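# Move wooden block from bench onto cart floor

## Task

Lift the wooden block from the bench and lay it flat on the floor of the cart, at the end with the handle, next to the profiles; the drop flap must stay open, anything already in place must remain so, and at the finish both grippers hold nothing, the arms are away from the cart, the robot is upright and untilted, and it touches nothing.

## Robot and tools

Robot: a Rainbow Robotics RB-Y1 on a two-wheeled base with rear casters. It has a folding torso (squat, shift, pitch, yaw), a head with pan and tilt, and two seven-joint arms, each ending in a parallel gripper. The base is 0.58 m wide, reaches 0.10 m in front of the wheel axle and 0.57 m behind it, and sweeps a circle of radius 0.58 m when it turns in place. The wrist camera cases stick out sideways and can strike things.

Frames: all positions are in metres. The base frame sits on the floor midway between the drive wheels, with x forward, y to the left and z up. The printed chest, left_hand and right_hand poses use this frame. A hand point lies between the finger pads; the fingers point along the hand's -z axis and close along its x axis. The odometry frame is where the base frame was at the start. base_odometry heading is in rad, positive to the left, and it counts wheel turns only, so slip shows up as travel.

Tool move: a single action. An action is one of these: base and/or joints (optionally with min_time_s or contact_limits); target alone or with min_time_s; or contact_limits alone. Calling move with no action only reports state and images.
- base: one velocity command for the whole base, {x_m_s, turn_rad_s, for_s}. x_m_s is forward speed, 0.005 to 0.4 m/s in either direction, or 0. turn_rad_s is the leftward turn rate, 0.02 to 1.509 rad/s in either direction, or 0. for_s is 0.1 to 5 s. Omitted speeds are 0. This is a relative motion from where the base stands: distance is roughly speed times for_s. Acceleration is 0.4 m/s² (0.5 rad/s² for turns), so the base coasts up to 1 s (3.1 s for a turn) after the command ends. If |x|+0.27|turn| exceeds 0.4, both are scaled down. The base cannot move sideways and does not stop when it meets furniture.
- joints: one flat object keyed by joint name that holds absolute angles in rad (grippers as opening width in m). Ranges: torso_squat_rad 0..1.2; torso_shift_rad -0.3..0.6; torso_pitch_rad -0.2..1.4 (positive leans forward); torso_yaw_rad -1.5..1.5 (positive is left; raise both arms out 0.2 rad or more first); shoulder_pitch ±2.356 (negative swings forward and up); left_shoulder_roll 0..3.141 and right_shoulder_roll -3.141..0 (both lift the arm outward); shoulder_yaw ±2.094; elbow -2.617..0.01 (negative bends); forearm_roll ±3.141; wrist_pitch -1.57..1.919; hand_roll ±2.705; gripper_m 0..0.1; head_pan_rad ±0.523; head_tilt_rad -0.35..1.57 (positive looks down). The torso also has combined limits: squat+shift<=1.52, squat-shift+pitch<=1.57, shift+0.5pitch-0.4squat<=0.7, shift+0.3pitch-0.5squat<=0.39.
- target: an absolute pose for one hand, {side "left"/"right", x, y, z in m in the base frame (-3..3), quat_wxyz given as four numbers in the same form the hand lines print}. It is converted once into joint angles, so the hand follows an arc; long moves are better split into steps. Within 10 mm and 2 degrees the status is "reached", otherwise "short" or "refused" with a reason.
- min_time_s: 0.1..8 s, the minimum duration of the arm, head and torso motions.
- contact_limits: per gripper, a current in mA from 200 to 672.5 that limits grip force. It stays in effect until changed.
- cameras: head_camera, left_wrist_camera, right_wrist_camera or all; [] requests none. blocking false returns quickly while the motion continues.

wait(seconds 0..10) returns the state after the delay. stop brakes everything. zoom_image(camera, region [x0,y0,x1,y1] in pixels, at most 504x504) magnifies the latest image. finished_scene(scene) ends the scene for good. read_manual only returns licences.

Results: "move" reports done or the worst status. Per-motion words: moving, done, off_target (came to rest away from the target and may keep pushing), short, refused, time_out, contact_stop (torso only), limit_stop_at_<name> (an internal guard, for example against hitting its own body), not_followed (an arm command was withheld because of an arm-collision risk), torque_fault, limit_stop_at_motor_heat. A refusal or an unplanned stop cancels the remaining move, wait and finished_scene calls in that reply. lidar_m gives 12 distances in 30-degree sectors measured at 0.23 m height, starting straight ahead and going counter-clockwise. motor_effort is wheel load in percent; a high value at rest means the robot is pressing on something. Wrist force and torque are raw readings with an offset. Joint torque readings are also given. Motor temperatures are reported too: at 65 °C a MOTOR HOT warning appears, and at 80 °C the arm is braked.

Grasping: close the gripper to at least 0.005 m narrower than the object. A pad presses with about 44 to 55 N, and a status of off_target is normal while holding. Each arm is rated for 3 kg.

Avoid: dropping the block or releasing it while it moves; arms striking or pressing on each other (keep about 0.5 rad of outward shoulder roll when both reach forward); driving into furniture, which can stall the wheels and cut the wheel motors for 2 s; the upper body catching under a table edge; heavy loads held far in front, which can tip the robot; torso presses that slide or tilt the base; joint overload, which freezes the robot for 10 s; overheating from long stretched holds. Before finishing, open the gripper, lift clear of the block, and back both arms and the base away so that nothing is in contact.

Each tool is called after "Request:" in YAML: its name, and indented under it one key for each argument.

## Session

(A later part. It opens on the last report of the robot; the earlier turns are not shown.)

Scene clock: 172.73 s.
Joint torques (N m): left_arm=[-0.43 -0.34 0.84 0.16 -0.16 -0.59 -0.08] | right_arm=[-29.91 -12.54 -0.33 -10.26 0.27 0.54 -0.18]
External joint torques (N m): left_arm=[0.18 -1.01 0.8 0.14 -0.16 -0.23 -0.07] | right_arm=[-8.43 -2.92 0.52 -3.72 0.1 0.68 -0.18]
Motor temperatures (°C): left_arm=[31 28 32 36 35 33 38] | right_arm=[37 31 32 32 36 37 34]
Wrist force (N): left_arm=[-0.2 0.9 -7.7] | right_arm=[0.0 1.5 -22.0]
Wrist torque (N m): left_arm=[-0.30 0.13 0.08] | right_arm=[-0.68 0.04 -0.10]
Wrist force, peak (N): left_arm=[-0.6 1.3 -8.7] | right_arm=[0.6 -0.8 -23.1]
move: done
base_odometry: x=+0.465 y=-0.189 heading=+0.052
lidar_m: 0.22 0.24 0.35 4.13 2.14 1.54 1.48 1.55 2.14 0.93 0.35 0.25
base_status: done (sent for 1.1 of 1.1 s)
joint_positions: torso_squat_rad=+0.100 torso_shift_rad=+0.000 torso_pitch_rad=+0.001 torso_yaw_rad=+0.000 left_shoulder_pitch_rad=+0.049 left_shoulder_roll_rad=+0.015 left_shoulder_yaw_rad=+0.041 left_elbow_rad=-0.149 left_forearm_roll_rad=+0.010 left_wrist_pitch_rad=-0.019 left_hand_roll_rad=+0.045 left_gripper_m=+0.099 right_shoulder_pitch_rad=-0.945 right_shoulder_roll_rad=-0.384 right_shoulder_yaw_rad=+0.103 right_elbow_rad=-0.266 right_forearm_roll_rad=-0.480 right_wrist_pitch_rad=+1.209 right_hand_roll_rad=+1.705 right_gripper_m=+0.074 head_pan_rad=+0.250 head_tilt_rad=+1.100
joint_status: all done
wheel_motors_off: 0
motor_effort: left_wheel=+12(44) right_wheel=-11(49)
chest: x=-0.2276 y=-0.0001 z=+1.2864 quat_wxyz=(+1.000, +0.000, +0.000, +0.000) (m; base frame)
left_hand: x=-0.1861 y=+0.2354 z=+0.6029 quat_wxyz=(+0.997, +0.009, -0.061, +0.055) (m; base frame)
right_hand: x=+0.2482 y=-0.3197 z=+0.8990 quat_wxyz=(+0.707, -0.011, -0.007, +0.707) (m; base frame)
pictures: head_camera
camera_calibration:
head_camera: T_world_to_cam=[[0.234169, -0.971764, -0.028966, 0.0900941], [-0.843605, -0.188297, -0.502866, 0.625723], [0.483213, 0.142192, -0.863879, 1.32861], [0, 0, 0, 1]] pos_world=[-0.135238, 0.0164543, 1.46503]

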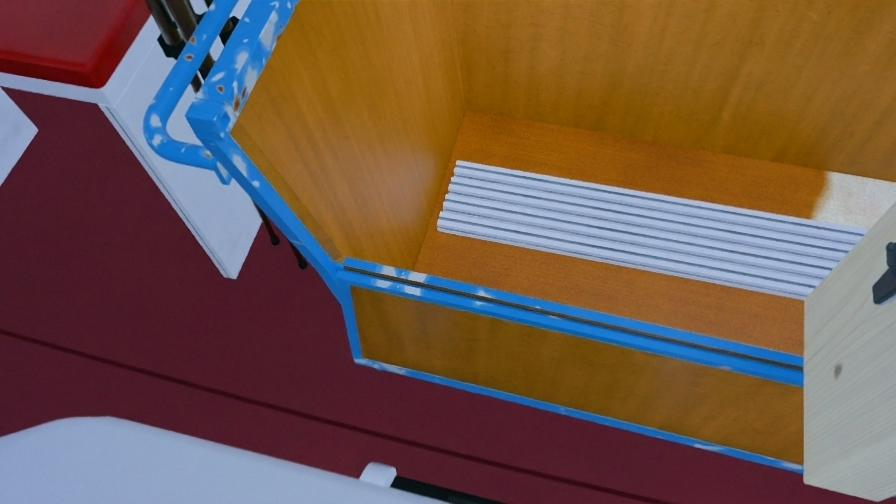

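Request:
move:
  base: {"x_m_s":-0.25,"for_s":1.0}
  joints: {"left_shoulder_roll_rad":0.35}
  cameras: []

Request:
move:
  joints: {"torso_squat_rad":0.35,"torso_shift_rad":0.1,"torso_pitch_rad":0.6,"right_shoulder_pitch_rad":-1.55,"head_tilt_rad":0.4,"head_pan_rad":0.0}
  min_time_s: 2.6
  cameras: ["head_camera"]

Scene clock: 185.87 s.
Joint torques (N m): left_arm=[-0.83 8.46 1.44 0 0 -0.49 0.05] | right_arm=[-30.07 -12.61 -0.5 -10.57 0.16 0.41 -0.15]
External joint torques (N m): left_arm=[-0.29 -1.71 0.71 0.1 -0.05 -0.13 0.05] | right_arm=[-8.58 -2.98 0.34 -4.02 -0.01 0.56 -0.15]
Motor temperatures (°C): left_arm=[31 28 32 36 35 33 38] | right_arm=[37 31 32 32 36 36 34]
Wrist force (N): left_arm=[0.0 -1.1 -6.7] | right_arm=[-0.6 1.3 -21.8]
Wrist torque (N m): left_arm=[-0.10 0.17 0.11] | right_arm=[-0.69 0.04 -0.10]
Wrist force, peak (N): left_arm=[0.1 2.0 -8.2] | right_arm=[0.5 -1.0 -23.6]
move: done
base_odometry: x=+0.215 y=-0.202 heading=+0.053
lidar_m: 0.48 0.51 1.04 4.87 1.77 1.29 1.23 1.30 1.79 4.83 0.69 0.51
base_status: done (sent for 1 of 1 s)
joint_positions: torso_squat_rad=+0.100 torso_shift_rad=+0.000 torso_pitch_rad=+0.000 torso_yaw_rad=+0.000 left_shoulder_pitch_rad=+0.049 left_shoulder_roll_rad=+0.350 left_shoulder_yaw_rad=+0.041 left_elbow_rad=-0.149 left_forearm_roll_rad=+0.010 left_wrist_pitch_rad=-0.019 left_hand_roll_rad=+0.045 left_gripper_m=+0.099 right_shoulder_pitch_rad=-0.945 right_shoulder_roll_rad=-0.384 right_shoulder_yaw_rad=+0.103 right_elbow_rad=-0.266 right_forearm_roll_rad=-0.480 right_wrist_pitch_rad=+1.209 right_hand_roll_rad=+1.705 right_gripper_m=+0.074 head_pan_rad=+0.250 head_tilt_rad=+1.100
joint_status: all done
wheel_motors_off: 0
motor_effort: left_wheel=+17(51) right_wheel=-19(34)
chest: x=-0.2277 y=-0.0001 z=+1.2864 quat_wxyz=(+1.000, +0.000, +0.000, +0.000) (m; base frame)
left_hand: x=-0.1882 y=+0.4852 z=+0.6501 quat_wxyz=(+0.982, +0.174, -0.067, +0.036) (m; base frame)
right_hand: x=+0.2482 y=-0.3197 z=+0.8991 quat_wxyz=(+0.707, -0.011, -0.007, +0.707) (m; base frame)
pictures: none
No camera images: "cameras" was empty.

Scene clock: 189.20 s.
Joint torques (N m): left_arm=[13.01 6.84 1.42 5.63 0.01 0.57 -0.02] | right_arm=[-9.14 2.39 -1.24 -1.77 -2.47 -3.23 0.36]
External joint torques (N m): left_arm=[-1.93 -1.73 0.69 -0.01 -0.03 -0.17 -0.04] | right_arm=[13.06 10.69 -0.43 5.08 -2.55 -3.05 0.36]
Motor temperatures (°C): left_arm=[31 28 32 36 35 33 38] | right_arm=[37 31 32 32 36 37 34]
Wrist force (N): left_arm=[3.6 -1.2 -6.9] | right_arm=[-1.3 9.6 38.8]
Wrist torque (N m): left_arm=[-0.15 0.38 0.05] | right_arm=[1.35 2.03 -0.33]
Wrist force, peak (N): left_arm=[4.2 0.0 -7.2] | right_arm=[-13.7 43.4 186.5]
move: contact_stop
base_odometry: x=+0.215 y=-0.202 heading=+0.053
lidar_m: 0.49 0.52 1.04 4.87 1.78 1.30 1.23 1.30 1.79 4.82 0.70 0.50
base_status: not commanded
joint_positions: torso_squat_rad=+0.340 torso_shift_rad=+0.089 torso_pitch_rad=+0.558 torso_yaw_rad=-0.002 left_shoulder_pitch_rad=+0.049 left_shoulder_roll_rad=+0.350 left_shoulder_yaw_rad=+0.041 left_elbow_rad=-0.149 left_forearm_roll_rad=+0.010 left_wrist_pitch_rad=-0.019 left_hand_roll_rad=+0.045 left_gripper_m=+0.099 right_shoulder_pitch_rad=-1.553 right_shoulder_roll_rad=-0.388 right_shoulder_yaw_rad=+0.103 right_elbow_rad=-0.268 right_forearm_roll_rad=-0.480 right_wrist_pitch_rad=+1.210 right_hand_roll_rad=+1.705 right_gripper_m=+0.074 head_pan_rad=+0.000 head_tilt_rad=+0.400
joint_status: torso_pitch_rad contact_stop (moved +0.558 of +0.600); the others done
wheel_motors_off: 0
on_its_own: torso_pitch_rad is held at +0.561, not at your +0.600, since a contact_stop
motor_effort: left_wheel=+10(33) right_wheel=-8(26)
chest: x=-0.0052 y=+0.0003 z=+1.2001 quat_wxyz=(+0.961, -0.001, +0.276, -0.001) (m; base frame)
left_hand: x=-0.3077 y=+0.4850 z=+0.6385 quat_wxyz=(+0.962, +0.177, +0.206, -0.014) (m; base frame)
right_hand: x=+0.5289 y=-0.2010 z=+0.8076 quat_wxyz=(+0.635, +0.002, -0.033, +0.771) (m; base frame)
pictures: head_camera
camera_calibration:
head_camera: T_world_to_cam=[[-0.0112728, -0.999531, -0.0284685, 0.0393781], [-0.783953, 0.0265075, -0.620254, 0.98767], [0.620718, 0.0153259, -0.783884, 0.935633], [0, 0, 0, 1]] pos_world=[0.193966, -0.0011605, 1.34716]

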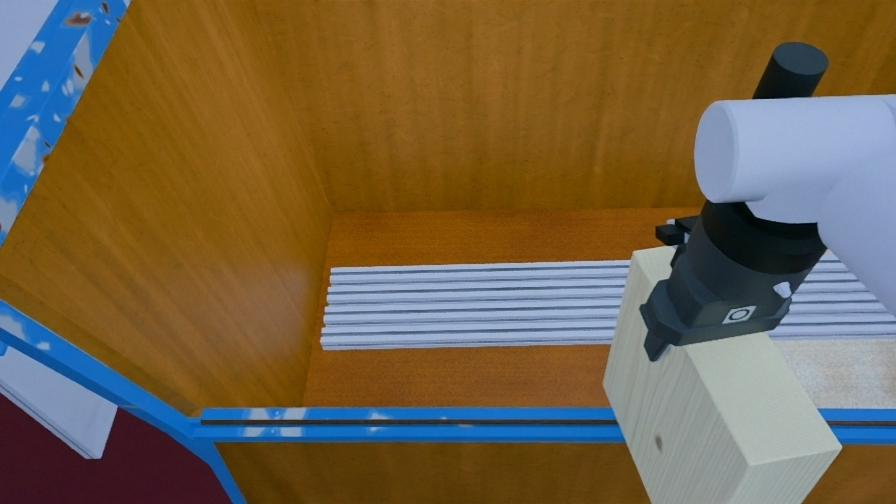

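Request:
move:
  joints: {"torso_squat_rad":0.1}
  cameras: ["head_camera","right_wrist_camera"]

Scene clock: 191.47 s.
Joint torques (N m): left_arm=[13.2 6.97 1.55 5.84 0.01 0.52 0] | right_arm=[-28.13 -8.87 -1.58 -9.94 -0.5 0.59 0.22]
External joint torques (N m): left_arm=[-1.82 -1.6 0.82 0.17 -0.03 -0.22 -0.03] | right_arm=[-6.05 -0.64 -0.78 -3.14 -0.58 0.74 0.22]
Motor temperatures (°C): left_arm=[31 28 32 36 35 33 38] | right_arm=[37 31 32 32 36 37 34]
Wrist force (N): left_arm=[3.3 -1.2 -6.6] | right_arm=[-0.1 0.5 -22.9]
Wrist torque (N m): left_arm=[-0.13 0.29 0.07] | right_arm=[-0.78 0.24 -0.06]
Wrist force, peak (N): left_arm=[3.3 -0.7 -7.6] | right_arm=[-0.9 9.6 39.8]
move: done
base_odometry: x=+0.215 y=-0.202 heading=+0.053
lidar_m: 0.49 0.51 1.03 4.87 1.78 1.29 1.24 1.31 1.79 4.82 0.69 0.51
base_status: not commanded
joint_positions: torso_squat_rad=+0.100 torso_shift_rad=+0.091 torso_pitch_rad=+0.562 torso_yaw_rad=-0.002 left_shoulder_pitch_rad=+0.049 left_shoulder_roll_rad=+0.350 left_shoulder_yaw_rad=+0.041 left_elbow_rad=-0.149 left_forearm_roll_rad=+0.010 left_wrist_pitch_rad=-0.019 left_hand_roll_rad=+0.045 left_gripper_m=+0.099 right_shoulder_pitch_rad=-1.548 right_shoulder_roll_rad=-0.385 right_shoulder_yaw_rad=+0.103 right_elbow_rad=-0.266 right_forearm_roll_rad=-0.480 right_wrist_pitch_rad=+1.209 right_hand_roll_rad=+1.705 right_gripper_m=+0.074 head_pan_rad=+0.000 head_tilt_rad=+0.400
joint_status: all done
wheel_motors_off: 0
on_its_own: torso_pitch_rad is held at +0.561, not at your +0.600, since a contact_stop
motor_effort: left_wheel=+10(11) right_wheel=-9(13)
chest: x=-0.0003 y=+0.0001 z=+1.2361 quat_wxyz=(+0.961, +0.000, +0.277, -0.001) (m; base frame)
left_hand: x=-0.3046 y=+0.4850 z=+0.6756 quat_wxyz=(+0.962, +0.177, +0.207, -0.014) (m; base frame)
right_hand: x=+0.5296 y=-0.2004 z=+0.8386 quat_wxyz=(+0.636, +0.006, -0.030, +0.771) (m; base frame)
pictures: head_camera, right_wrist_camera
camera_calibration:
head_camera: T_world_to_cam=[[-0.0111834, -0.999515, -0.0290515, 0.0409504], [-0.78591, 0.0267491, -0.617762, 1.01076], [0.61824, 0.0159232, -0.785828, 0.963133], [0, 0, 0, 1]] pos_world=[0.199374, -0.0014424, 1.38245]
right_wrist_camera: T_world_to_cam=[[0.221111, -0.972482, -0.0734116, -0.251677], [-0.85212, -0.229259, 0.470459, 0.03791], [-0.474343, -0.0414682, -0.879363, 1.05255], [0, 0, 0, 1]] pos_world=[0.58722, -0.192413, 0.889259]

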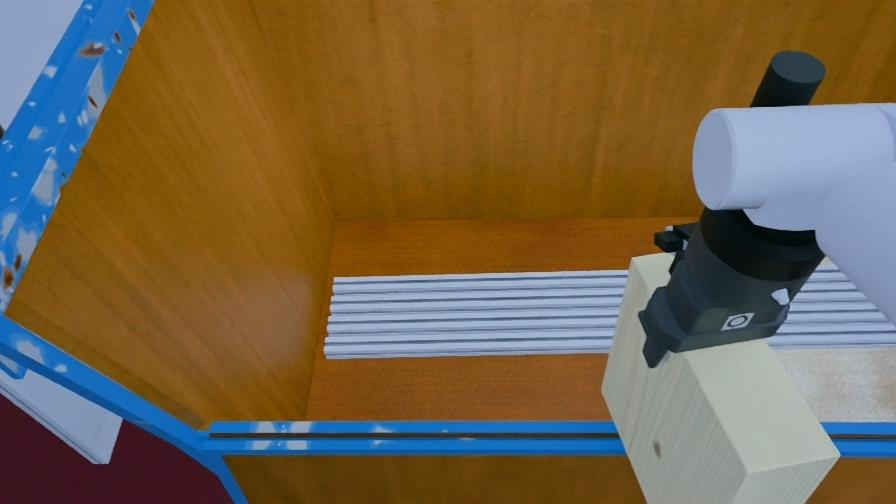

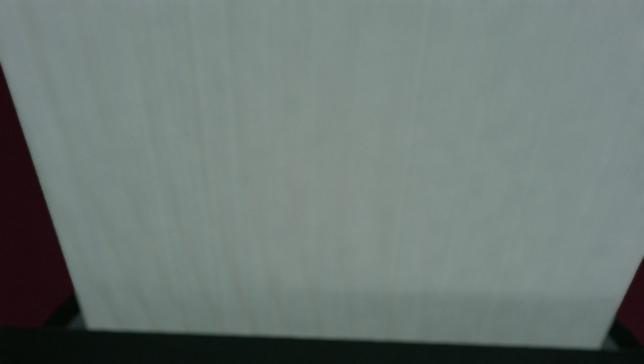

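Request:
move:
  target: {"side":"right","x":0.42,"y":-0.1,"z":1.0,"quat_wxyz":[0.612,0.354,-0.354,0.612]}
  min_time_s: 2.5
  cameras: ["head_camera"]

Scene clock: 198.30 s.
Joint torques (N m): left_arm=[13.37 7.04 1.49 5.68 -0.06 0.49 -0.01] | right_arm=[-20.08 -8.02 -10.89 -12.65 -6.47 -1.52 -0.71]
External joint torques (N m): left_arm=[-1.65 -1.53 0.76 0.01 -0.1 -0.25 -0.04] | right_arm=[-6 0.99 -5.64 -5.21 -5 -1.02 -0.76]
Motor temperatures (°C): left_arm=[31 28 32 36 35 33 38] | right_arm=[37 31 32 32 36 37 34]
Wrist force (N): left_arm=[3.9 -0.2 -7.2] | right_arm=[-18.8 -0.8 -11.4]
Wrist torque (N m): left_arm=[-0.25 0.40 0.06] | right_arm=[-0.44 1.14 0.51]
Wrist force, peak (N): left_arm=[4.6 -1.0 -7.2] | right_arm=[-4.1 1.1 -23.3]
move: done
base_odometry: x=+0.215 y=-0.202 heading=+0.053
lidar_m: 0.48 0.51 1.04 4.87 1.78 1.29 1.23 1.31 1.78 4.83 0.70 0.50
base_status: not commanded
joint_positions: torso_squat_rad=+0.100 torso_shift_rad=+0.090 torso_pitch_rad=+0.561 torso_yaw_rad=-0.002 left_shoulder_pitch_rad=+0.049 left_shoulder_roll_rad=+0.350 left_shoulder_yaw_rad=+0.041 left_elbow_rad=-0.149 left_forearm_roll_rad=+0.010 left_wrist_pitch_rad=-0.019 left_hand_roll_rad=+0.045 left_gripper_m=+0.099 right_shoulder_pitch_rad=-0.856 right_shoulder_roll_rad=-0.583 right_shoulder_yaw_rad=-0.048 right_elbow_rad=-1.508 right_forearm_roll_rad=-1.538 right_wrist_pitch_rad=+1.522 right_hand_roll_rad=+1.279 right_gripper_m=+0.074 head_pan_rad=+0.000 head_tilt_rad=+0.400
joint_status: all done
wheel_motors_off: 0
on_its_own: torso_pitch_rad is held at +0.561, not at your +0.600, since a contact_stop
motor_effort: left_wheel=+10(11) right_wheel=-11(13)
chest: x=-0.0003 y=+0.0000 z=+1.2361 quat_wxyz=(+0.961, +0.000, +0.277, -0.001) (m; base frame)
left_hand: x=-0.3046 y=+0.4850 z=+0.6756 quat_wxyz=(+0.962, +0.177, +0.207, -0.014) (m; base frame)
right_hand: x=+0.4194 y=-0.1003 z=+0.9989 quat_wxyz=(+0.613, +0.355, -0.353, +0.612) (m; base frame)
right_hand_status: reached (checked arc, planned for 2.5 s): 1 mm and 0.2 deg off.
pictures: head_camera
camera_calibration:
head_camera: T_world_to_cam=[[-0.0111793, -0.999514, -0.0291029, 0.0409764], [-0.785819, 0.0267799, -0.617877, 1.01085], [0.618356, 0.0159621, -0.785736, 0.963091], [0, 0, 0, 1]] pos_world=[0.199272, -0.00148704, 1.38251]

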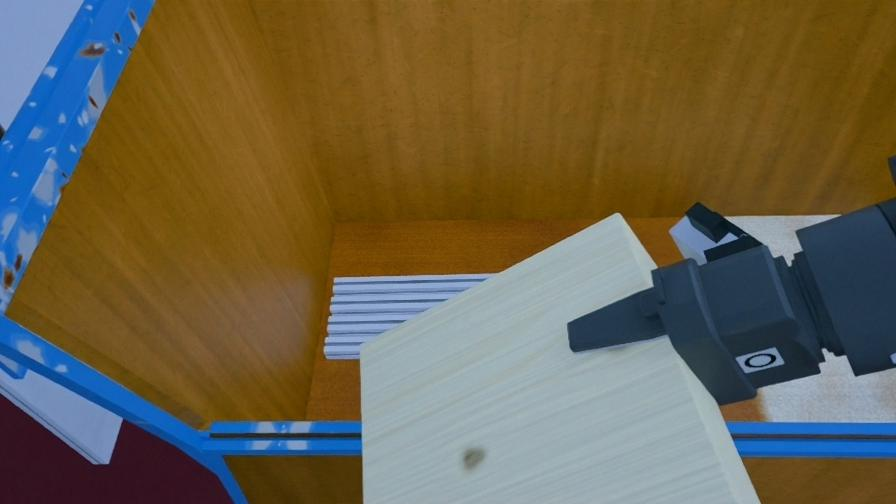

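Request:
move:
  target: {"side":"right","x":0.36,"y":-0.12,"z":1.15,"quat_wxyz":[0.6397,0.3015,-0.4041,0.580]}
  min_time_s: 2
  cameras: []

Request:
move:
  joints: {"torso_squat_rad":0.3,"torso_shift_rad":0.15,"torso_pitch_rad":0.85}
  min_time_s: 2.5
  cameras: ["head_camera"]

Scene clock: 211.67 s.
Joint torques (N m): left_arm=[13.32 6.85 1.44 5.79 0.02 0.54 0.08] | right_arm=[-14.64 -9.03 -10.67 -7.73 -4.37 -5.21 -0.74]
External joint torques (N m): left_arm=[-1.69 -1.71 0.71 0.12 -0.02 -0.21 0.05] | right_arm=[-4.5 0.78 -5.05 -2.98 -3.54 -3.81 -0.78]
Motor temperatures (°C): left_arm=[31 28 32 36 35 33 38] | right_arm=[36 31 32 32 37 37 34]
Wrist force (N): left_arm=[3.4 -0.2 -6.9] | right_arm=[-19.6 2.0 -10.8]
Wrist torque (N m): left_arm=[-0.23 0.35 0.04] | right_arm=[-0.40 1.07 0.47]
Wrist force, peak (N): left_arm=[4.3 -1.3 -7.2] | right_arm=[-20.2 -1.0 -12.1]
move: done
base_odometry: x=+0.215 y=-0.202 heading=+0.053
lidar_m: 0.49 0.51 1.04 4.86 1.78 1.29 1.23 1.32 1.78 4.85 0.69 0.50
base_status: not commanded
joint_positions: torso_squat_rad=+0.100 torso_shift_rad=+0.090 torso_pitch_rad=+0.561 torso_yaw_rad=-0.002 left_shoulder_pitch_rad=+0.049 left_shoulder_roll_rad=+0.350 left_shoulder_yaw_rad=+0.041 left_elbow_rad=-0.149 left_forearm_roll_rad=+0.010 left_wrist_pitch_rad=-0.019 left_hand_roll_rad=+0.045 left_gripper_m=+0.099 right_shoulder_pitch_rad=-0.708 right_shoulder_roll_rad=-0.729 right_shoulder_yaw_rad=-0.311 right_elbow_rad=-2.192 right_forearm_roll_rad=-1.647 right_wrist_pitch_rad=+1.530 right_hand_roll_rad=+0.703 right_gripper_m=+0.074 head_pan_rad=+0.000 head_tilt_rad=+0.400
joint_status: all done
wheel_motors_off: 0
on_its_own: torso_pitch_rad is held at +0.561, not at your +0.600, since a contact_stop
motor_effort: left_wheel=+11(11) right_wheel=-11(13)
chest: x=-0.0003 y=+0.0000 z=+1.2361 quat_wxyz=(+0.961, +0.000, +0.277, -0.001) (m; base frame)
left_hand: x=-0.3046 y=+0.4850 z=+0.6756 quat_wxyz=(+0.962, +0.177, +0.207, -0.014) (m; base frame)
right_hand: x=+0.3598 y=-0.1199 z=+1.1490 quat_wxyz=(+0.640, +0.302, -0.403, +0.580) (m; base frame)
right_hand_status: reached (checked arc, planned for 2.0 s): 1 mm and 0.1 deg off.
pictures: none
No camera images: "cameras" was empty.

Scene clock: 214.47 s.
Joint torques (N m): left_arm=[18.97 4.89 1.33 8.33 -0.09 1.06 0.09] | right_arm=[-11.29 -8.34 -9.85 -8.86 -5.55 -3.7 -0.59]
External joint torques (N m): left_arm=[-2.53 -1.76 0.69 0.27 -0.12 -0.18 0.05] | right_arm=[-4.68 0.72 -4.4 -2.8 -4.36 -2.71 -0.63]
Motor temperatures (°C): left_arm=[31 28 32 36 35 33 38] | right_arm=[36 31 32 32 37 37 34]
Wrist force (N): left_arm=[5.1 -0.5 -6.3] | right_arm=[-18.4 -5.0 -11.2]
Wrist torque (N m): left_arm=[-0.18 0.39 0.01] | right_arm=[-0.65 1.07 0.46]
Wrist force, peak (N): left_arm=[5.5 -0.3 -6.7] | right_arm=[-19.2 -4.6 -11.9]
move: done
base_odometry: x=+0.215 y=-0.202 heading=+0.053
lidar_m: 0.48 0.50 1.04 4.88 1.76 1.30 1.23 1.30 1.79 4.83 0.70 0.50
base_status: not commanded
joint_positions: torso_squat_rad=+0.300 torso_shift_rad=+0.150 torso_pitch_rad=+0.851 torso_yaw_rad=-0.002 left_shoulder_pitch_rad=+0.049 left_shoulder_roll_rad=+0.350 left_shoulder_yaw_rad=+0.041 left_elbow_rad=-0.149 left_forearm_roll_rad=+0.010 left_wrist_pitch_rad=-0.019 left_hand_roll_rad=+0.045 left_gripper_m=+0.099 right_shoulder_pitch_rad=-0.708 right_shoulder_roll_rad=-0.729 right_shoulder_yaw_rad=-0.311 right_elbow_rad=-2.192 right_forearm_roll_rad=-1.647 right_wrist_pitch_rad=+1.530 right_hand_roll_rad=+0.703 right_gripper_m=+0.074 head_pan_rad=+0.000 head_tilt_rad=+0.400
joint_status: all done
wheel_motors_off: 0
motor_effort: left_wheel=+9(11) right_wheel=-12(14)
chest: x=+0.1047 y=+0.0000 z=+1.1458 quat_wxyz=(+0.911, +0.000, +0.413, -0.001) (m; base frame)
left_hand: x=-0.3468 y=+0.4850 z=+0.6954 quat_wxyz=(+0.922, +0.173, +0.344, -0.040) (m; base frame)
right_hand: x=+0.4252 y=-0.1200 z=+0.9595 quat_wxyz=(+0.692, +0.382, -0.307, +0.531) (m; base frame)
pictures: head_camera
camera_calibration:
head_camera: T_world_to_cam=[[-0.0190299, -0.999514, -0.0246907, 0.0352916], [-0.929443, 0.0267862, -0.367992, 0.766348], [0.368474, 0.0159457, -0.929501, 1.01804], [0, 0, 0, 1]] pos_world=[0.337828, -0.00148639, 1.22915]

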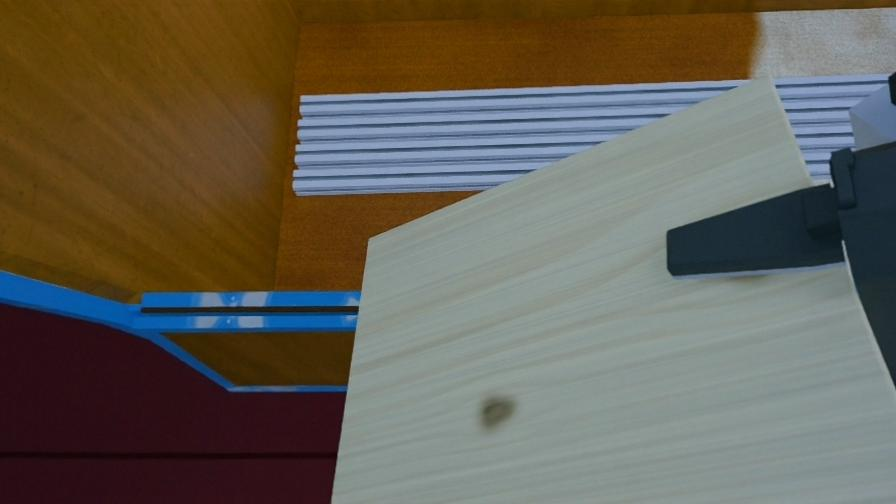

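Request:
move:
  target: {"side":"right","x":0.37,"y":-0.1,"z":1.04,"quat_wxyz":[0.6397,0.3015,-0.4041,0.580]}
  min_time_s: 1.5
  cameras: []

Request:
move:
  joints: {"torso_squat_rad":0.5,"torso_shift_rad":0.2,"torso_pitch_rad":1.15}
  min_time_s: 2
  cameras: ["head_camera"]

Request:
move:
  joints: {"torso_yaw_rad":0.35}
  cameras: ["head_camera"]

Scene clock: 217.63 s.
Joint torques (N m): left_arm=[19.09 5.22 1.35 8.22 -0.08 1.06 0.01] | right_arm=[-6.58 -3.29 -7.69 -6.18 -3.87 -5.52 -0.74]
External joint torques (N m): left_arm=[-2.41 -1.42 0.71 0.16 -0.11 -0.18 -0.03] | right_arm=[-2.79 4.4 -3.49 -2.22 -3.16 -4.04 -0.78]
Motor temperatures (°C): left_arm=[31 28 32 36 35 33 38] | right_arm=[36 31 32 32 37 37 34]
Wrist force (N): left_arm=[5.1 0.0 -5.8] | right_arm=[-19.6 1.9 -10.6]
Wrist torque (N m): left_arm=[-0.22 0.42 0.07] | right_arm=[-0.36 1.07 0.53]
Wrist force, peak (N): left_arm=[5.4 -0.2 -6.7] | right_arm=[-19.8 -4.8 -11.5]
move: short
base_odometry: x=+0.215 y=-0.202 heading=+0.053
lidar_m: 0.49 0.50 1.04 4.86 1.76 1.29 1.24 1.31 1.78 4.84 0.70 0.50
base_status: not commanded
joint_positions: torso_squat_rad=+0.300 torso_shift_rad=+0.150 torso_pitch_rad=+0.851 torso_yaw_rad=-0.002 left_shoulder_pitch_rad=+0.049 left_shoulder_roll_rad=+0.350 left_shoulder_yaw_rad=+0.041 left_elbow_rad=-0.149 left_forearm_roll_rad=+0.010 left_wrist_pitch_rad=-0.019 left_hand_roll_rad=+0.045 left_gripper_m=+0.099 right_shoulder_pitch_rad=-0.616 right_shoulder_roll_rad=-0.709 right_shoulder_yaw_rad=-0.507 right_elbow_rad=-2.617 right_forearm_roll_rad=-1.703 right_wrist_pitch_rad=+1.484 right_hand_roll_rad=+0.603 right_gripper_m=+0.074 head_pan_rad=+0.000 head_tilt_rad=+0.400
joint_status: all done
wheel_motors_off: 0
motor_effort: left_wheel=+10(11) right_wheel=-12(13)
chest: x=+0.1047 y=+0.0000 z=+1.1458 quat_wxyz=(+0.911, +0.000, +0.413, -0.001) (m; base frame)
left_hand: x=-0.3468 y=+0.4850 z=+0.6954 quat_wxyz=(+0.922, +0.173, +0.344, -0.040) (m; base frame)
right_hand: x=+0.3704 y=-0.1004 z=+1.0393 quat_wxyz=(+0.632, +0.317, -0.398, +0.585) (m; base frame)
right_hand_status: short (checked arc, as near as the solve gets, planned for 1.5 s): 1 mm and 2.2 deg off. The place is met; only the turn is off.
pictures: none
No camera images: "cameras" was empty.

Scene clock: 219.93 s.
Joint torques (N m): left_arm=[23.17 3.23 1.58 10.15 -0.01 1.46 -0.02] | right_arm=[-3.29 -2.22 -6.05 -8.31 -5.47 -4 -0.89]
External joint torques (N m): left_arm=[-3.16 -0.84 1.09 0.32 -0.02 -0.19 -0.07] | right_arm=[-2.86 4.03 -2.14 -2.73 -4.34 -2.9 -0.93]
Motor temperatures (°C): left_arm=[31 28 32 36 34 33 38] | right_arm=[36 31 32 32 37 37 34]
Wrist force (N): left_arm=[6.3 0.0 -4.4] | right_arm=[-18.8 -5.2 -11.2]
Wrist torque (N m): left_arm=[-0.20 0.50 0.04] | right_arm=[-0.75 1.04 0.49]
Wrist force, peak (N): left_arm=[6.6 -0.6 -5.3] | right_arm=[-19.4 -5.4 -11.6]
move: done
base_odometry: x=+0.215 y=-0.202 heading=+0.053
lidar_m: 0.49 0.50 1.04 4.87 1.77 1.29 1.24 1.30 1.78 4.85 0.70 0.50
base_status: not commanded
joint_positions: torso_squat_rad=+0.500 torso_shift_rad=+0.200 torso_pitch_rad=+1.151 torso_yaw_rad=-0.002 left_shoulder_pitch_rad=+0.049 left_shoulder_roll_rad=+0.350 left_shoulder_yaw_rad=+0.041 left_elbow_rad=-0.149 left_forearm_roll_rad=+0.010 left_wrist_pitch_rad=-0.019 left_hand_roll_rad=+0.045 left_gripper_m=+0.099 right_shoulder_pitch_rad=-0.616 right_shoulder_roll_rad=-0.709 right_shoulder_yaw_rad=-0.507 right_elbow_rad=-2.616 right_forearm_roll_rad=-1.703 right_wrist_pitch_rad=+1.484 right_hand_roll_rad=+0.603 right_gripper_m=+0.074 head_pan_rad=+0.000 head_tilt_rad=+0.400
joint_status: all done
wheel_motors_off: 0
motor_effort: left_wheel=+9(11) right_wheel=-9(12)
chest: x=+0.1767 y=+0.0000 z=+1.0088 quat_wxyz=(+0.839, -0.001, +0.544, -0.001) (m; base frame)
left_hand: x=-0.3877 y=+0.4850 z=+0.7120 quat_wxyz=(+0.860, +0.165, +0.478, -0.065) (m; base frame)
right_hand: x=+0.3992 y=-0.1005 z=+0.8285 quat_wxyz=(+0.684, +0.401, -0.299, +0.531) (m; base frame)
pictures: head_camera
camera_calibration:
head_camera: T_world_to_cam=[[-0.0254956, -0.999514, -0.0179574, 0.0276205], [-0.996676, 0.0268054, -0.0769293, 0.501124], [0.0773733, 0.0159364, -0.996875, 0.983561], [0, 0, 0, 1]] pos_world=[0.424061, -0.00150018, 1.01953]

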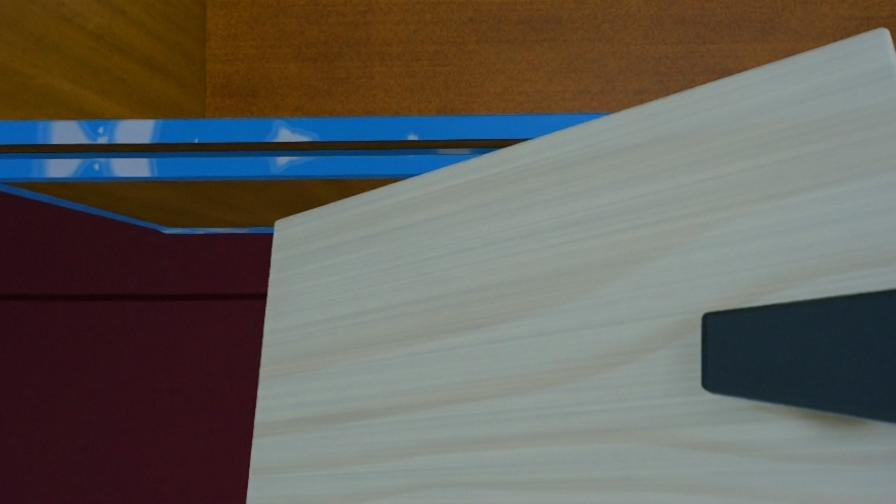

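Scene clock: 221.30 s.
Joint torques (N m): left_arm=[21.52 10.58 1.95 9.41 0.03 1.38 -0.04] | right_arm=[-4.74 0.3 -2.68 -9.82 -5.81 -4.63 -0.83]
External joint torques (N m): left_arm=[-3.26 -2.05 0.86 0.32 -0.02 -0.17 -0.08] | right_arm=[-2.86 3.92 -0.74 -3.2 -4.49 -3.37 -0.88]
Motor temperatures (°C): left_arm=[31 28 32 36 34 33 38] | right_arm=[36 31 32 32 37 37 34]
Wrist force (N): left_arm=[6.0 -2.3 -3.7] | right_arm=[-21.8 -5.4 -4.3]
Wrist torque (N m): left_arm=[0.00 0.44 0.04] | right_arm=[-0.59 1.16 0.57]
Wrist force, peak (N): left_arm=[6.8 -0.6 -5.1] | right_arm=[-21.9 -5.7 -4.3]
move: done
base_odometry: x=+0.215 y=-0.202 heading=+0.053
lidar_m: 0.49 0.52 1.04 4.87 1.77 1.29 1.24 1.31 1.79 4.85 0.69 0.50
base_status: not commanded
joint_positions: torso_squat_rad=+0.500 torso_shift_rad=+0.200 torso_pitch_rad=+1.151 torso_yaw_rad=+0.350 left_shoulder_pitch_rad=+0.049 left_shoulder_roll_rad=+0.350 left_shoulder_yaw_rad=+0.041 left_elbow_rad=-0.149 left_forearm_roll_rad=+0.010 left_wrist_pitch_rad=-0.019 left_hand_roll_rad=+0.045 left_gripper_m=+0.099 right_shoulder_pitch_rad=-0.616 right_shoulder_roll_rad=-0.709 right_shoulder_yaw_rad=-0.507 right_elbow_rad=-2.616 right_forearm_roll_rad=-1.703 right_wrist_pitch_rad=+1.484 right_hand_roll_rad=+0.603 right_gripper_m=+0.074 head_pan_rad=+0.000 head_tilt_rad=+0.400
joint_status: all done
wheel_motors_off: 0
motor_effort: left_wheel=+9(9) right_wheel=-10(11)
chest: x=+0.1767 y=+0.0000 z=+1.0088 quat_wxyz=(+0.826, +0.095, +0.536, +0.146) (m; base frame)
left_hand: x=-0.4570 y=+0.4692 z=+0.8671 quat_wxyz=(+0.825, +0.266, +0.493, +0.074) (m; base frame)
right_hand: x=+0.4071 y=-0.0063 z=+0.8111 quat_wxyz=(+0.572, +0.525, -0.351, +0.524) (m; base frame)
pictures: head_camera
camera_calibration:
head_camera: T_world_to_cam=[[0.114995, -0.936147, -0.332273, 0.31988], [-0.992026, -0.090854, -0.0873547, 0.51082], [0.0515885, 0.339669, -0.939129, 0.929852], [0, 0, 0, 1]] pos_world=[0.421992, 0.0300229, 1.02416]

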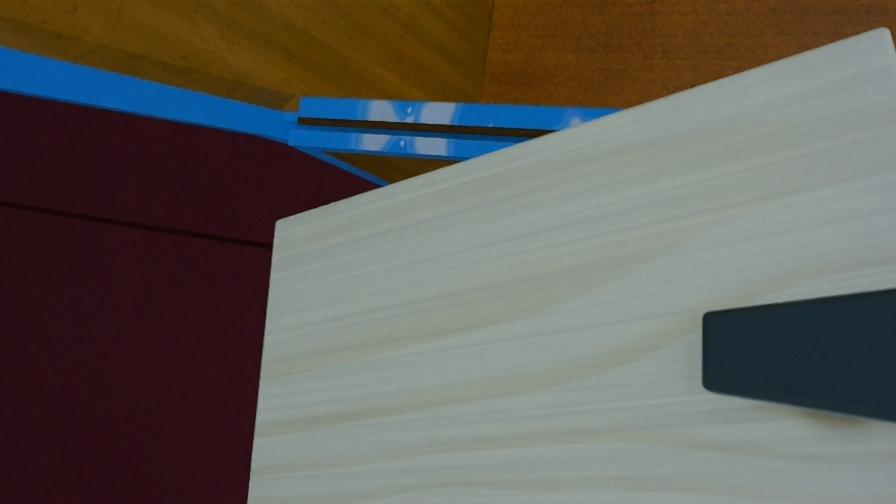

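Request:
move:
  target: {"side":"right","x":0.424,"y":-0.03,"z":0.83,"quat_wxyz":[0.6397,0.3015,-0.4041,0.580]}
  min_time_s: 1.5
  cameras: ["head_camera"]

Scene clock: 225.97 s.
Joint torques (N m): left_arm=[21.51 10.87 2.18 9.31 0.01 1.42 0.02] | right_arm=[-9.46 -4.51 -6.36 -6.16 -4.63 -5.53 -0.88]
External joint torques (N m): left_arm=[-3.27 -1.77 1.09 0.22 -0.04 -0.13 -0.03] | right_arm=[-5.17 2.31 -2.98 -1.96 -3.75 -4.03 -0.92]
Motor temperatures (°C): left_arm=[31 28 32 36 34 33 38] | right_arm=[36 31 32 32 37 37 34]
Wrist force (N): left_arm=[6.3 -2.4 -4.1] | right_arm=[-21.4 -1.7 -8.1]
Wrist torque (N m): left_arm=[0.00 0.54 0.02] | right_arm=[-0.51 1.08 0.52]
Wrist force, peak (N): left_arm=[6.4 -2.4 -4.5] | right_arm=[-22.1 -5.8 -4.3]
move: short
base_odometry: x=+0.215 y=-0.202 heading=+0.053
lidar_m: 0.48 0.50 1.03 4.86 1.77 1.28 1.24 1.30 1.78 4.83 0.70 0.51
base_status: not commanded
joint_positions: torso_squat_rad=+0.500 torso_shift_rad=+0.200 torso_pitch_rad=+1.151 torso_yaw_rad=+0.350 left_shoulder_pitch_rad=+0.049 left_shoulder_roll_rad=+0.350 left_shoulder_yaw_rad=+0.041 left_elbow_rad=-0.149 left_forearm_roll_rad=+0.010 left_wrist_pitch_rad=-0.019 left_hand_roll_rad=+0.045 left_gripper_m=+0.099 right_shoulder_pitch_rad=-0.808 right_shoulder_roll_rad=-0.980 right_shoulder_yaw_rad=-0.554 right_elbow_rad=-2.617 right_forearm_roll_rad=-1.800 right_wrist_pitch_rad=+1.556 right_hand_roll_rad=+0.502 right_gripper_m=+0.074 head_pan_rad=+0.000 head_tilt_rad=+0.400
joint_status: all done
wheel_motors_off: 0
motor_effort: left_wheel=+9(9) right_wheel=-10(11)
chest: x=+0.1767 y=+0.0000 z=+1.0088 quat_wxyz=(+0.826, +0.095, +0.536, +0.146) (m; base frame)
left_hand: x=-0.4570 y=+0.4692 z=+0.8671 quat_wxyz=(+0.825, +0.266, +0.493, +0.074) (m; base frame)
right_hand: x=+0.4245 y=-0.0303 z=+0.8291 quat_wxyz=(+0.550, +0.446, -0.331, +0.624) (m; base frame)
right_hand_status: short (checked arc, as near as the solve gets, planned for 1.5 s): 1 mm and 21.9 deg off. The place is met; only the turn is off.
pictures: head_camera
camera_calibration:
head_camera: T_world_to_cam=[[0.114994, -0.936147, -0.332271, 0.319878], [-0.992026, -0.0908532, -0.0873546, 0.51082], [0.0515888, 0.339667, -0.93913, 0.929852], [0, 0, 0, 1]] pos_world=[0.421992, 0.0300227, 1.02416]

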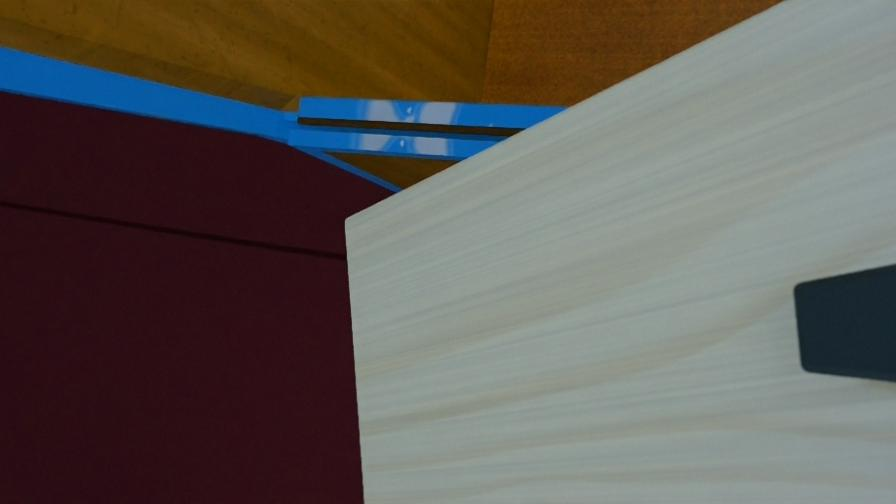

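Request:
move:
  base: {"x_m_s":0.15,"for_s":1.93}
  cameras: ["head_camera"]

Request:
move:
  target: {"side":"right","x":0.424,"y":-0.03,"z":0.65,"quat_wxyz":[0.6397,0.3015,-0.4041,0.580]}
  min_time_s: 2
  cameras: ["head_camera"]

Scene clock: 230.47 s.
Joint torques (N m): left_arm=[22.12 10.85 1.72 9.39 0 1.38 0.16] | right_arm=[-8.57 -4.21 -5.91 -5.94 -4.43 -5.68 -0.9]
External joint torques (N m): left_arm=[-2.66 -1.78 0.62 0.3 -0.06 -0.17 0.11] | right_arm=[-4.28 2.61 -2.53 -1.75 -3.55 -4.19 -0.95]
Motor temperatures (°C): left_arm=[31 28 32 36 34 33 38] | right_arm=[35 31 32 32 37 37 34]
Wrist force (N): left_arm=[5.8 -2.6 -3.7] | right_arm=[-21.3 -2.0 -8.0]
Wrist torque (N m): left_arm=[0.00 0.47 0.04] | right_arm=[-0.52 1.17 0.54]
Wrist force, peak (N): left_arm=[6.3 -2.2 -4.9] | right_arm=[-22.0 -2.9 -7.7]
move: done
base_odometry: x=+0.505 y=-0.187 heading=+0.053
lidar_m: 0.20 0.21 0.29 4.00 2.18 1.59 1.53 1.61 2.21 0.78 0.29 0.20
base_status: done (sent for 1.93 of 1.93 s)
joint_positions: torso_squat_rad=+0.500 torso_shift_rad=+0.200 torso_pitch_rad=+1.151 torso_yaw_rad=+0.350 left_shoulder_pitch_rad=+0.049 left_shoulder_roll_rad=+0.350 left_shoulder_yaw_rad=+0.041 left_elbow_rad=-0.149 left_forearm_roll_rad=+0.010 left_wrist_pitch_rad=-0.019 left_hand_roll_rad=+0.045 left_gripper_m=+0.099 right_shoulder_pitch_rad=-0.808 right_shoulder_roll_rad=-0.980 right_shoulder_yaw_rad=-0.554 right_elbow_rad=-2.617 right_forearm_roll_rad=-1.800 right_wrist_pitch_rad=+1.556 right_hand_roll_rad=+0.502 right_gripper_m=+0.074 head_pan_rad=+0.000 head_tilt_rad=+0.400
joint_status: not commanded
wheel_motors_off: 0
motor_effort: left_wheel=+4(31) right_wheel=-3(38)
chest: x=+0.1768 y=+0.0001 z=+1.0087 quat_wxyz=(+0.826, +0.095, +0.536, +0.146) (m; base frame)
left_hand: x=-0.4570 y=+0.4693 z=+0.8670 quat_wxyz=(+0.825, +0.266, +0.493, +0.074) (m; base frame)
right_hand: x=+0.4246 y=-0.0303 z=+0.8291 quat_wxyz=(+0.550, +0.446, -0.331, +0.624) (m; base frame)
pictures: head_camera
camera_calibration:
head_camera: T_world_to_cam=[[0.114961, -0.93615, -0.332276, 0.319877], [-0.992035, -0.0908544, -0.0872511, 0.510755], [0.0514913, 0.33966, -0.939138, 0.92984], [0, 0, 0, 1]] pos_world=[0.422035, 0.0300278, 1.0241]

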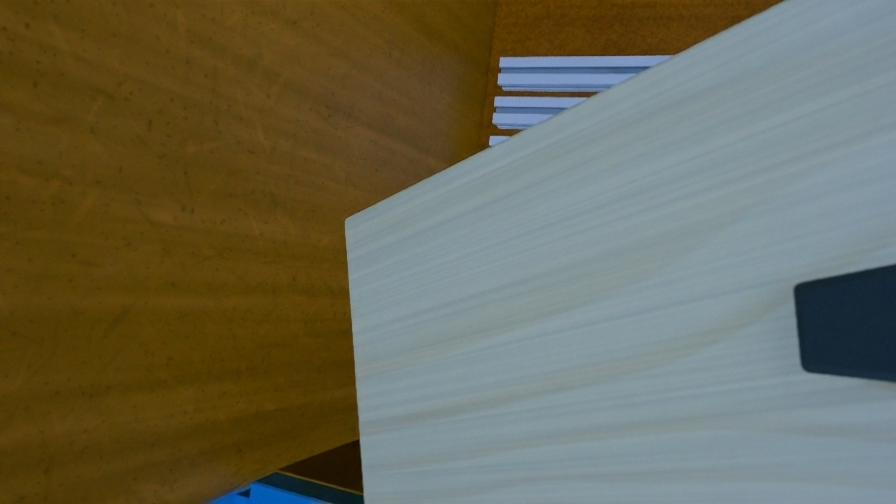

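Scene clock: 232.80 s.
Joint torques (N m): left_arm=[22.18 10.87 1.99 9.33 -0.04 1.46 0.07] | right_arm=[-0.26 3.2 2.34 -15.65 -6.41 -1.97 -0.5]
External joint torques (N m): left_arm=[-2.6 -1.76 0.89 0.24 -0.1 -0.09 0.02] | right_arm=[-2.28 3.6 2.99 -6.79 -5.04 -1.35 -0.54]
Motor temperatures (°C): left_arm=[31 28 32 36 34 33 38] | right_arm=[35 31 32 32 37 37 34]
Wrist force (N): left_arm=[6.0 -1.3 -3.5] | right_arm=[-19.5 1.7 -11.2]
Wrist torque (N m): left_arm=[-0.15 0.44 -0.01] | right_arm=[-0.37 1.10 0.48]
Wrist force, peak (N): left_arm=[6.6 -2.7 -4.0] | right_arm=[-20.5 1.9 -11.7]
move: done
base_odometry: x=+0.505 y=-0.187 heading=+0.053
lidar_m: 0.19 0.20 0.30 4.01 2.17 1.59 1.53 1.60 2.19 0.77 0.27 0.21
base_status: not commanded
joint_positions: torso_squat_rad=+0.500 torso_shift_rad=+0.200 torso_pitch_rad=+1.151 torso_yaw_rad=+0.350 left_shoulder_pitch_rad=+0.049 left_shoulder_roll_rad=+0.350 left_shoulder_yaw_rad=+0.041 left_elbow_rad=-0.149 left_forearm_roll_rad=+0.010 left_wrist_pitch_rad=-0.019 left_hand_roll_rad=+0.045 left_gripper_m=+0.099 right_shoulder_pitch_rad=-0.322 right_shoulder_roll_rad=-0.399 right_shoulder_yaw_rad=-0.446 right_elbow_rad=-2.469 right_forearm_roll_rad=-1.154 right_wrist_pitch_rad=+1.331 right_hand_roll_rad=+1.306 right_gripper_m=+0.074 head_pan_rad=+0.000 head_tilt_rad=+0.400
joint_status: all done
wheel_motors_off: 0
motor_effort: left_wheel=+4(4) right_wheel=-4(6)
chest: x=+0.1768 y=+0.0001 z=+1.0087 quat_wxyz=(+0.826, +0.095, +0.536, +0.146) (m; base frame)
left_hand: x=-0.4570 y=+0.4693 z=+0.8670 quat_wxyz=(+0.825, +0.266, +0.493, +0.074) (m; base frame)
right_hand: x=+0.4239 y=-0.0308 z=+0.6491 quat_wxyz=(+0.641, +0.301, -0.403, +0.580) (m; base frame)
right_hand_status: reached (checked arc, planned for 2.0 s): 1 mm and 0.3 deg off.
pictures: head_camera
camera_calibration:
head_camera: T_world_to_cam=[[0.11497, -0.93615, -0.332273, 0.319878], [-0.992032, -0.0908545, -0.0872779, 0.510765], [0.0515167, 0.33966, -0.939136, 0.929844], [0, 0, 0, 1]] pos_world=[0.422017, 0.0300279, 1.02412]

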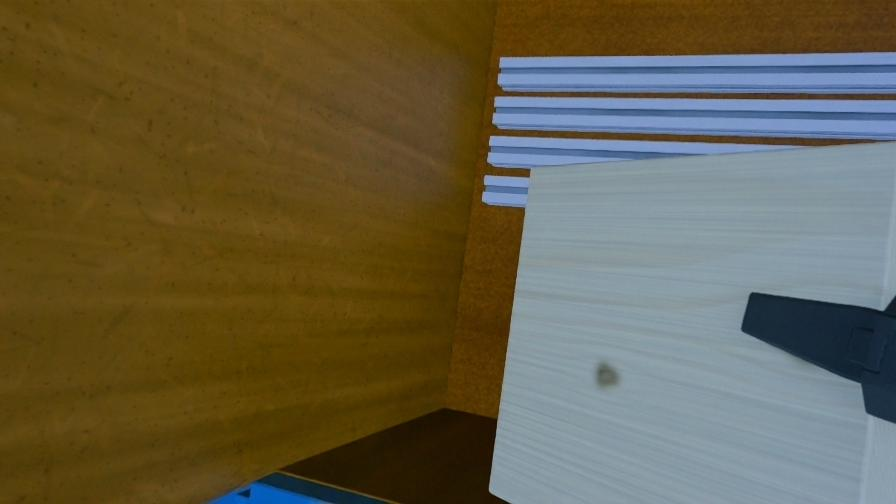

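Request:
move:
  target: {"side":"right","x":0.426,"y":0.07,"z":0.46,"quat_wxyz":[0.6397,0.3015,-0.4041,0.580]}
  min_time_s: 2.5
  cameras: ["head_camera"]

Scene clock: 240.93 s.
Joint torques (N m): left_arm=[21.81 10.9 1.8 9.25 -0.02 1.37 0.16] | right_arm=[-6.81 9.03 5.11 -12.39 -5.51 2 -0.39]
External joint torques (N m): left_arm=[-2.98 -1.73 0.71 0.16 -0.07 -0.18 0.11] | right_arm=[-5.03 5.54 3.09 -5.07 -4.28 1.66 -0.43]
Motor temperatures (°C): left_arm=[31 28 32 36 34 33 38] | right_arm=[35 31 32 32 37 37 34]
Wrist force (N): left_arm=[6.3 -2.8 -3.6] | right_arm=[-19.5 1.2 -11.1]
Wrist torque (N m): left_arm=[0.05 0.49 0.09] | right_arm=[-0.32 1.07 0.47]
Wrist force, peak (N): left_arm=[7.2 -2.2 -3.3] | right_arm=[-20.1 2.3 -11.3]
move: done
base_odometry: x=+0.505 y=-0.187 heading=+0.053
lidar_m: 0.19 0.21 0.29 4.01 2.18 1.59 1.53 1.60 2.17 0.78 0.28 0.21
base_status: not commanded
joint_positions: torso_squat_rad=+0.500 torso_shift_rad=+0.200 torso_pitch_rad=+1.151 torso_yaw_rad=+0.350 left_shoulder_pitch_rad=+0.049 left_shoulder_roll_rad=+0.350 left_shoulder_yaw_rad=+0.041 left_elbow_rad=-0.149 left_forearm_roll_rad=+0.010 left_wrist_pitch_rad=-0.019 left_hand_roll_rad=+0.045 left_gripper_m=+0.099 right_shoulder_pitch_rad=-0.643 right_shoulder_roll_rad=-0.245 right_shoulder_yaw_rad=-0.253 right_elbow_rad=-1.567 right_forearm_roll_rad=-1.075 right_wrist_pitch_rad=+0.975 right_hand_roll_rad=+1.900 right_gripper_m=+0.074 head_pan_rad=+0.000 head_tilt_rad=+0.400
joint_status: all done
wheel_motors_off: 0
motor_effort: left_wheel=+4(5) right_wheel=-4(6)
chest: x=+0.1768 y=+0.0001 z=+1.0087 quat_wxyz=(+0.826, +0.095, +0.536, +0.146) (m; base frame)
left_hand: x=-0.4570 y=+0.4693 z=+0.8670 quat_wxyz=(+0.825, +0.266, +0.493, +0.074) (m; base frame)
right_hand: x=+0.4254 y=+0.0688 z=+0.4589 quat_wxyz=(+0.641, +0.301, -0.403, +0.581) (m; base frame)
right_hand_status: reached (checked arc, planned for 2.5 s): 2 mm and 0.2 deg off.
pictures: head_camera
camera_calibration:
head_camera: T_world_to_cam=[[0.114965, -0.936171, -0.332215, 0.319831], [-0.992031, -0.090842, -0.0873077, 0.510792], [0.0515559, 0.339605, -0.939154, 0.929862], [0, 0, 0, 1]] pos_world=[0.422012, 0.0300321, 1.02413]

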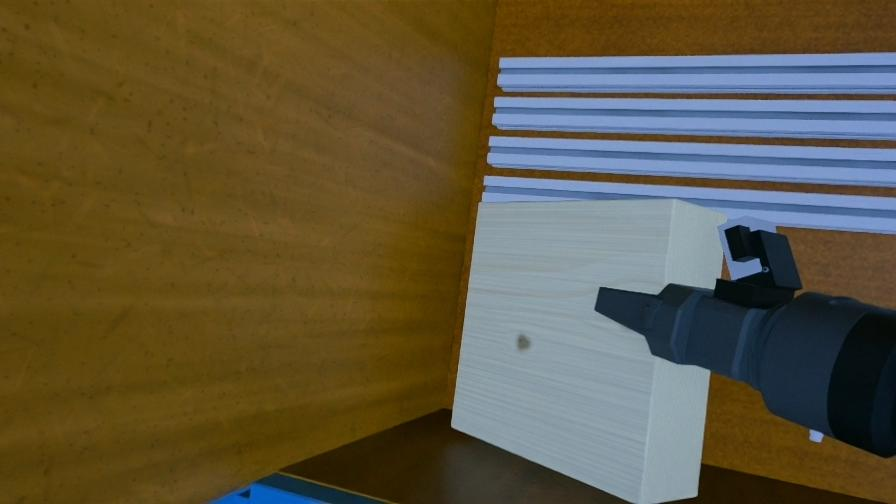

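Request:
move:
  target: {"side":"right","x":0.433,"y":0.072,"z":0.437,"quat_wxyz":[0.6397,0.3015,-0.4041,0.580]}
  min_time_s: 1
  cameras: ["head_camera"]

Request:
move:
  target: {"side":"right","x":0.433,"y":0.072,"z":0.425,"quat_wxyz":[0.6397,0.3015,-0.4041,0.580]}
  min_time_s: 1
  cameras: ["head_camera"]

Scene clock: 245.90 s.
Joint torques (N m): left_arm=[21.86 10.91 1.77 9.38 -0.01 1.39 0.06] | right_arm=[-7.98 7.15 2.1 -11.74 -5.62 2.37 -0.45]
External joint torques (N m): left_arm=[-2.92 -1.72 0.67 0.29 -0.06 -0.16 0.01] | right_arm=[-5.41 3.74 0.23 -4.85 -4.43 1.87 -0.49]
Motor temperatures (°C): left_arm=[32 28 32 36 34 33 38] | right_arm=[35 31 32 32 37 37 34]
Wrist force (N): left_arm=[6.1 -2.2 -3.6] | right_arm=[-19.7 1.5 -10.9]
Wrist torque (N m): left_arm=[-0.01 0.51 0.05] | right_arm=[-0.32 1.13 0.49]
Wrist force, peak (N): left_arm=[7.0 -2.0 -3.6] | right_arm=[-20.4 2.4 -10.8]
move: done
base_odometry: x=+0.505 y=-0.187 heading=+0.053
lidar_m: 0.18 0.20 0.30 4.00 2.17 1.60 1.52 1.61 2.20 0.76 0.29 0.21
base_status: not commanded
joint_positions: torso_squat_rad=+0.500 torso_shift_rad=+0.200 torso_pitch_rad=+1.151 torso_yaw_rad=+0.350 left_shoulder_pitch_rad=+0.049 left_shoulder_roll_rad=+0.350 left_shoulder_yaw_rad=+0.041 left_elbow_rad=-0.149 left_forearm_roll_rad=+0.010 left_wrist_pitch_rad=-0.019 left_hand_roll_rad=+0.045 left_gripper_m=+0.099 right_shoulder_pitch_rad=-0.713 right_shoulder_roll_rad=-0.263 right_shoulder_yaw_rad=-0.268 right_elbow_rad=-1.416 right_forearm_roll_rad=-1.125 right_wrist_pitch_rad=+0.946 right_hand_roll_rad=+1.990 right_gripper_m=+0.074 head_pan_rad=+0.000 head_tilt_rad=+0.400
joint_status: all done
wheel_motors_off: 0
motor_effort: left_wheel=+4(5) right_wheel=-5(5)
chest: x=+0.1768 y=+0.0001 z=+1.0087 quat_wxyz=(+0.826, +0.095, +0.536, +0.146) (m; base frame)
left_hand: x=-0.4570 y=+0.4693 z=+0.8670 quat_wxyz=(+0.825, +0.266, +0.493, +0.074) (m; base frame)
right_hand: x=+0.4321 y=+0.0711 z=+0.4361 quat_wxyz=(+0.641, +0.301, -0.402, +0.581) (m; base frame)
right_hand_status: reached (checked arc, planned for 1.0 s): 2 mm and 0.2 deg off.
pictures: head_camera
camera_calibration:
head_camera: T_world_to_cam=[[0.11496, -0.936177, -0.3322, 0.319819], [-0.992031, -0.0908383, -0.0873067, 0.510791], [0.051558, 0.33959, -0.93916, 0.929866], [0, 0, 0, 1]] pos_world=[0.422012, 0.0300343, 1.02413]

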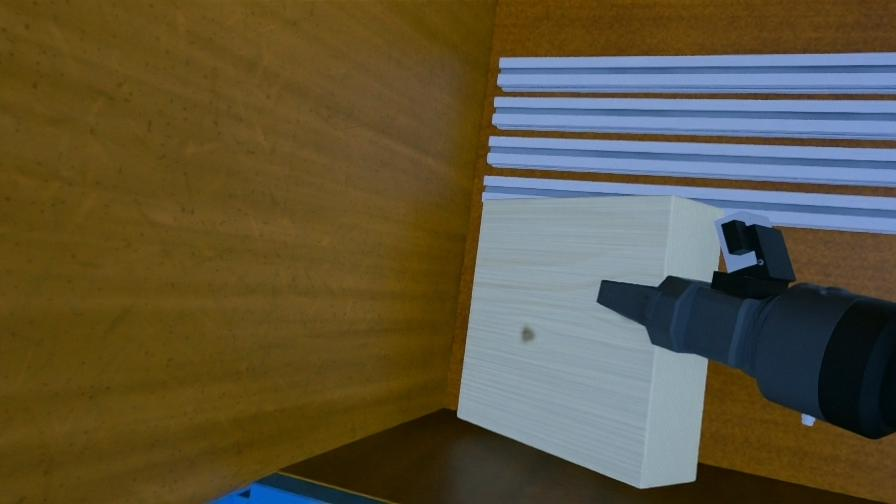

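Scene clock: 247.23 s.
Joint torques (N m): left_arm=[21.96 10.85 2.07 9.27 -0.01 1.44 -0.02] | right_arm=[-8.78 6.77 1.98 -11.16 -5.46 2.83 -0.3]
External joint torques (N m): left_arm=[-2.83 -1.78 0.98 0.18 -0.06 -0.11 -0.07] | right_arm=[-6.02 3.38 0.19 -4.53 -4.3 2.27 -0.34]
Motor temperatures (°C): left_arm=[32 28 32 36 34 33 38] | right_arm=[35 31 32 32 37 37 34]
Wrist force (N): left_arm=[5.8 -2.0 -4.0] | right_arm=[-19.6 2.1 -11.2]
Wrist torque (N m): left_arm=[-0.08 0.42 0.03] | right_arm=[-0.43 1.11 0.47]
Wrist force, peak (N): left_arm=[6.5 -2.4 -4.3] | right_arm=[-19.7 1.6 -11.6]
move: done
base_odometry: x=+0.505 y=-0.187 heading=+0.053
lidar_m: 0.19 0.20 0.29 4.01 2.18 1.58 1.51 1.61 2.19 0.78 0.29 0.21
base_status: not commanded
joint_positions: torso_squat_rad=+0.500 torso_shift_rad=+0.200 torso_pitch_rad=+1.151 torso_yaw_rad=+0.350 left_shoulder_pitch_rad=+0.049 left_shoulder_roll_rad=+0.350 left_shoulder_yaw_rad=+0.041 left_elbow_rad=-0.149 left_forearm_roll_rad=+0.010 left_wrist_pitch_rad=-0.019 left_hand_roll_rad=+0.045 left_gripper_m=+0.099 right_shoulder_pitch_rad=-0.739 right_shoulder_roll_rad=-0.270 right_shoulder_yaw_rad=-0.276 right_elbow_rad=-1.346 right_forearm_roll_rad=-1.152 right_wrist_pitch_rad=+0.932 right_hand_roll_rad=+2.040 right_gripper_m=+0.074 head_pan_rad=+0.000 head_tilt_rad=+0.400
joint_status: all done
wheel_motors_off: 0
motor_effort: left_wheel=+4(4) right_wheel=-4(5)
chest: x=+0.1768 y=+0.0001 z=+1.0087 quat_wxyz=(+0.826, +0.095, +0.536, +0.146) (m; base frame)
left_hand: x=-0.4570 y=+0.4693 z=+0.8670 quat_wxyz=(+0.825, +0.266, +0.493, +0.074) (m; base frame)
right_hand: x=+0.4318 y=+0.0707 z=+0.4248 quat_wxyz=(+0.641, +0.300, -0.401, +0.581) (m; base frame)
right_hand_status: reached (checked arc, planned for 1.0 s): 2 mm and 0.4 deg off.
pictures: head_camera
camera_calibration:
head_camera: T_world_to_cam=[[0.11496, -0.936177, -0.3322, 0.31982], [-0.992031, -0.0908383, -0.0873069, 0.510791], [0.0515582, 0.33959, -0.93916, 0.929866], [0, 0, 0, 1]] pos_world=[0.422012, 0.0300343, 1.02413]

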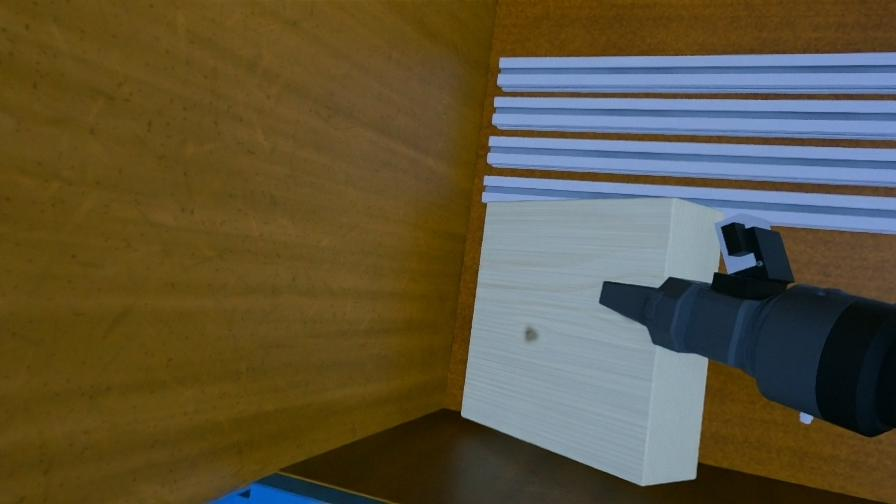

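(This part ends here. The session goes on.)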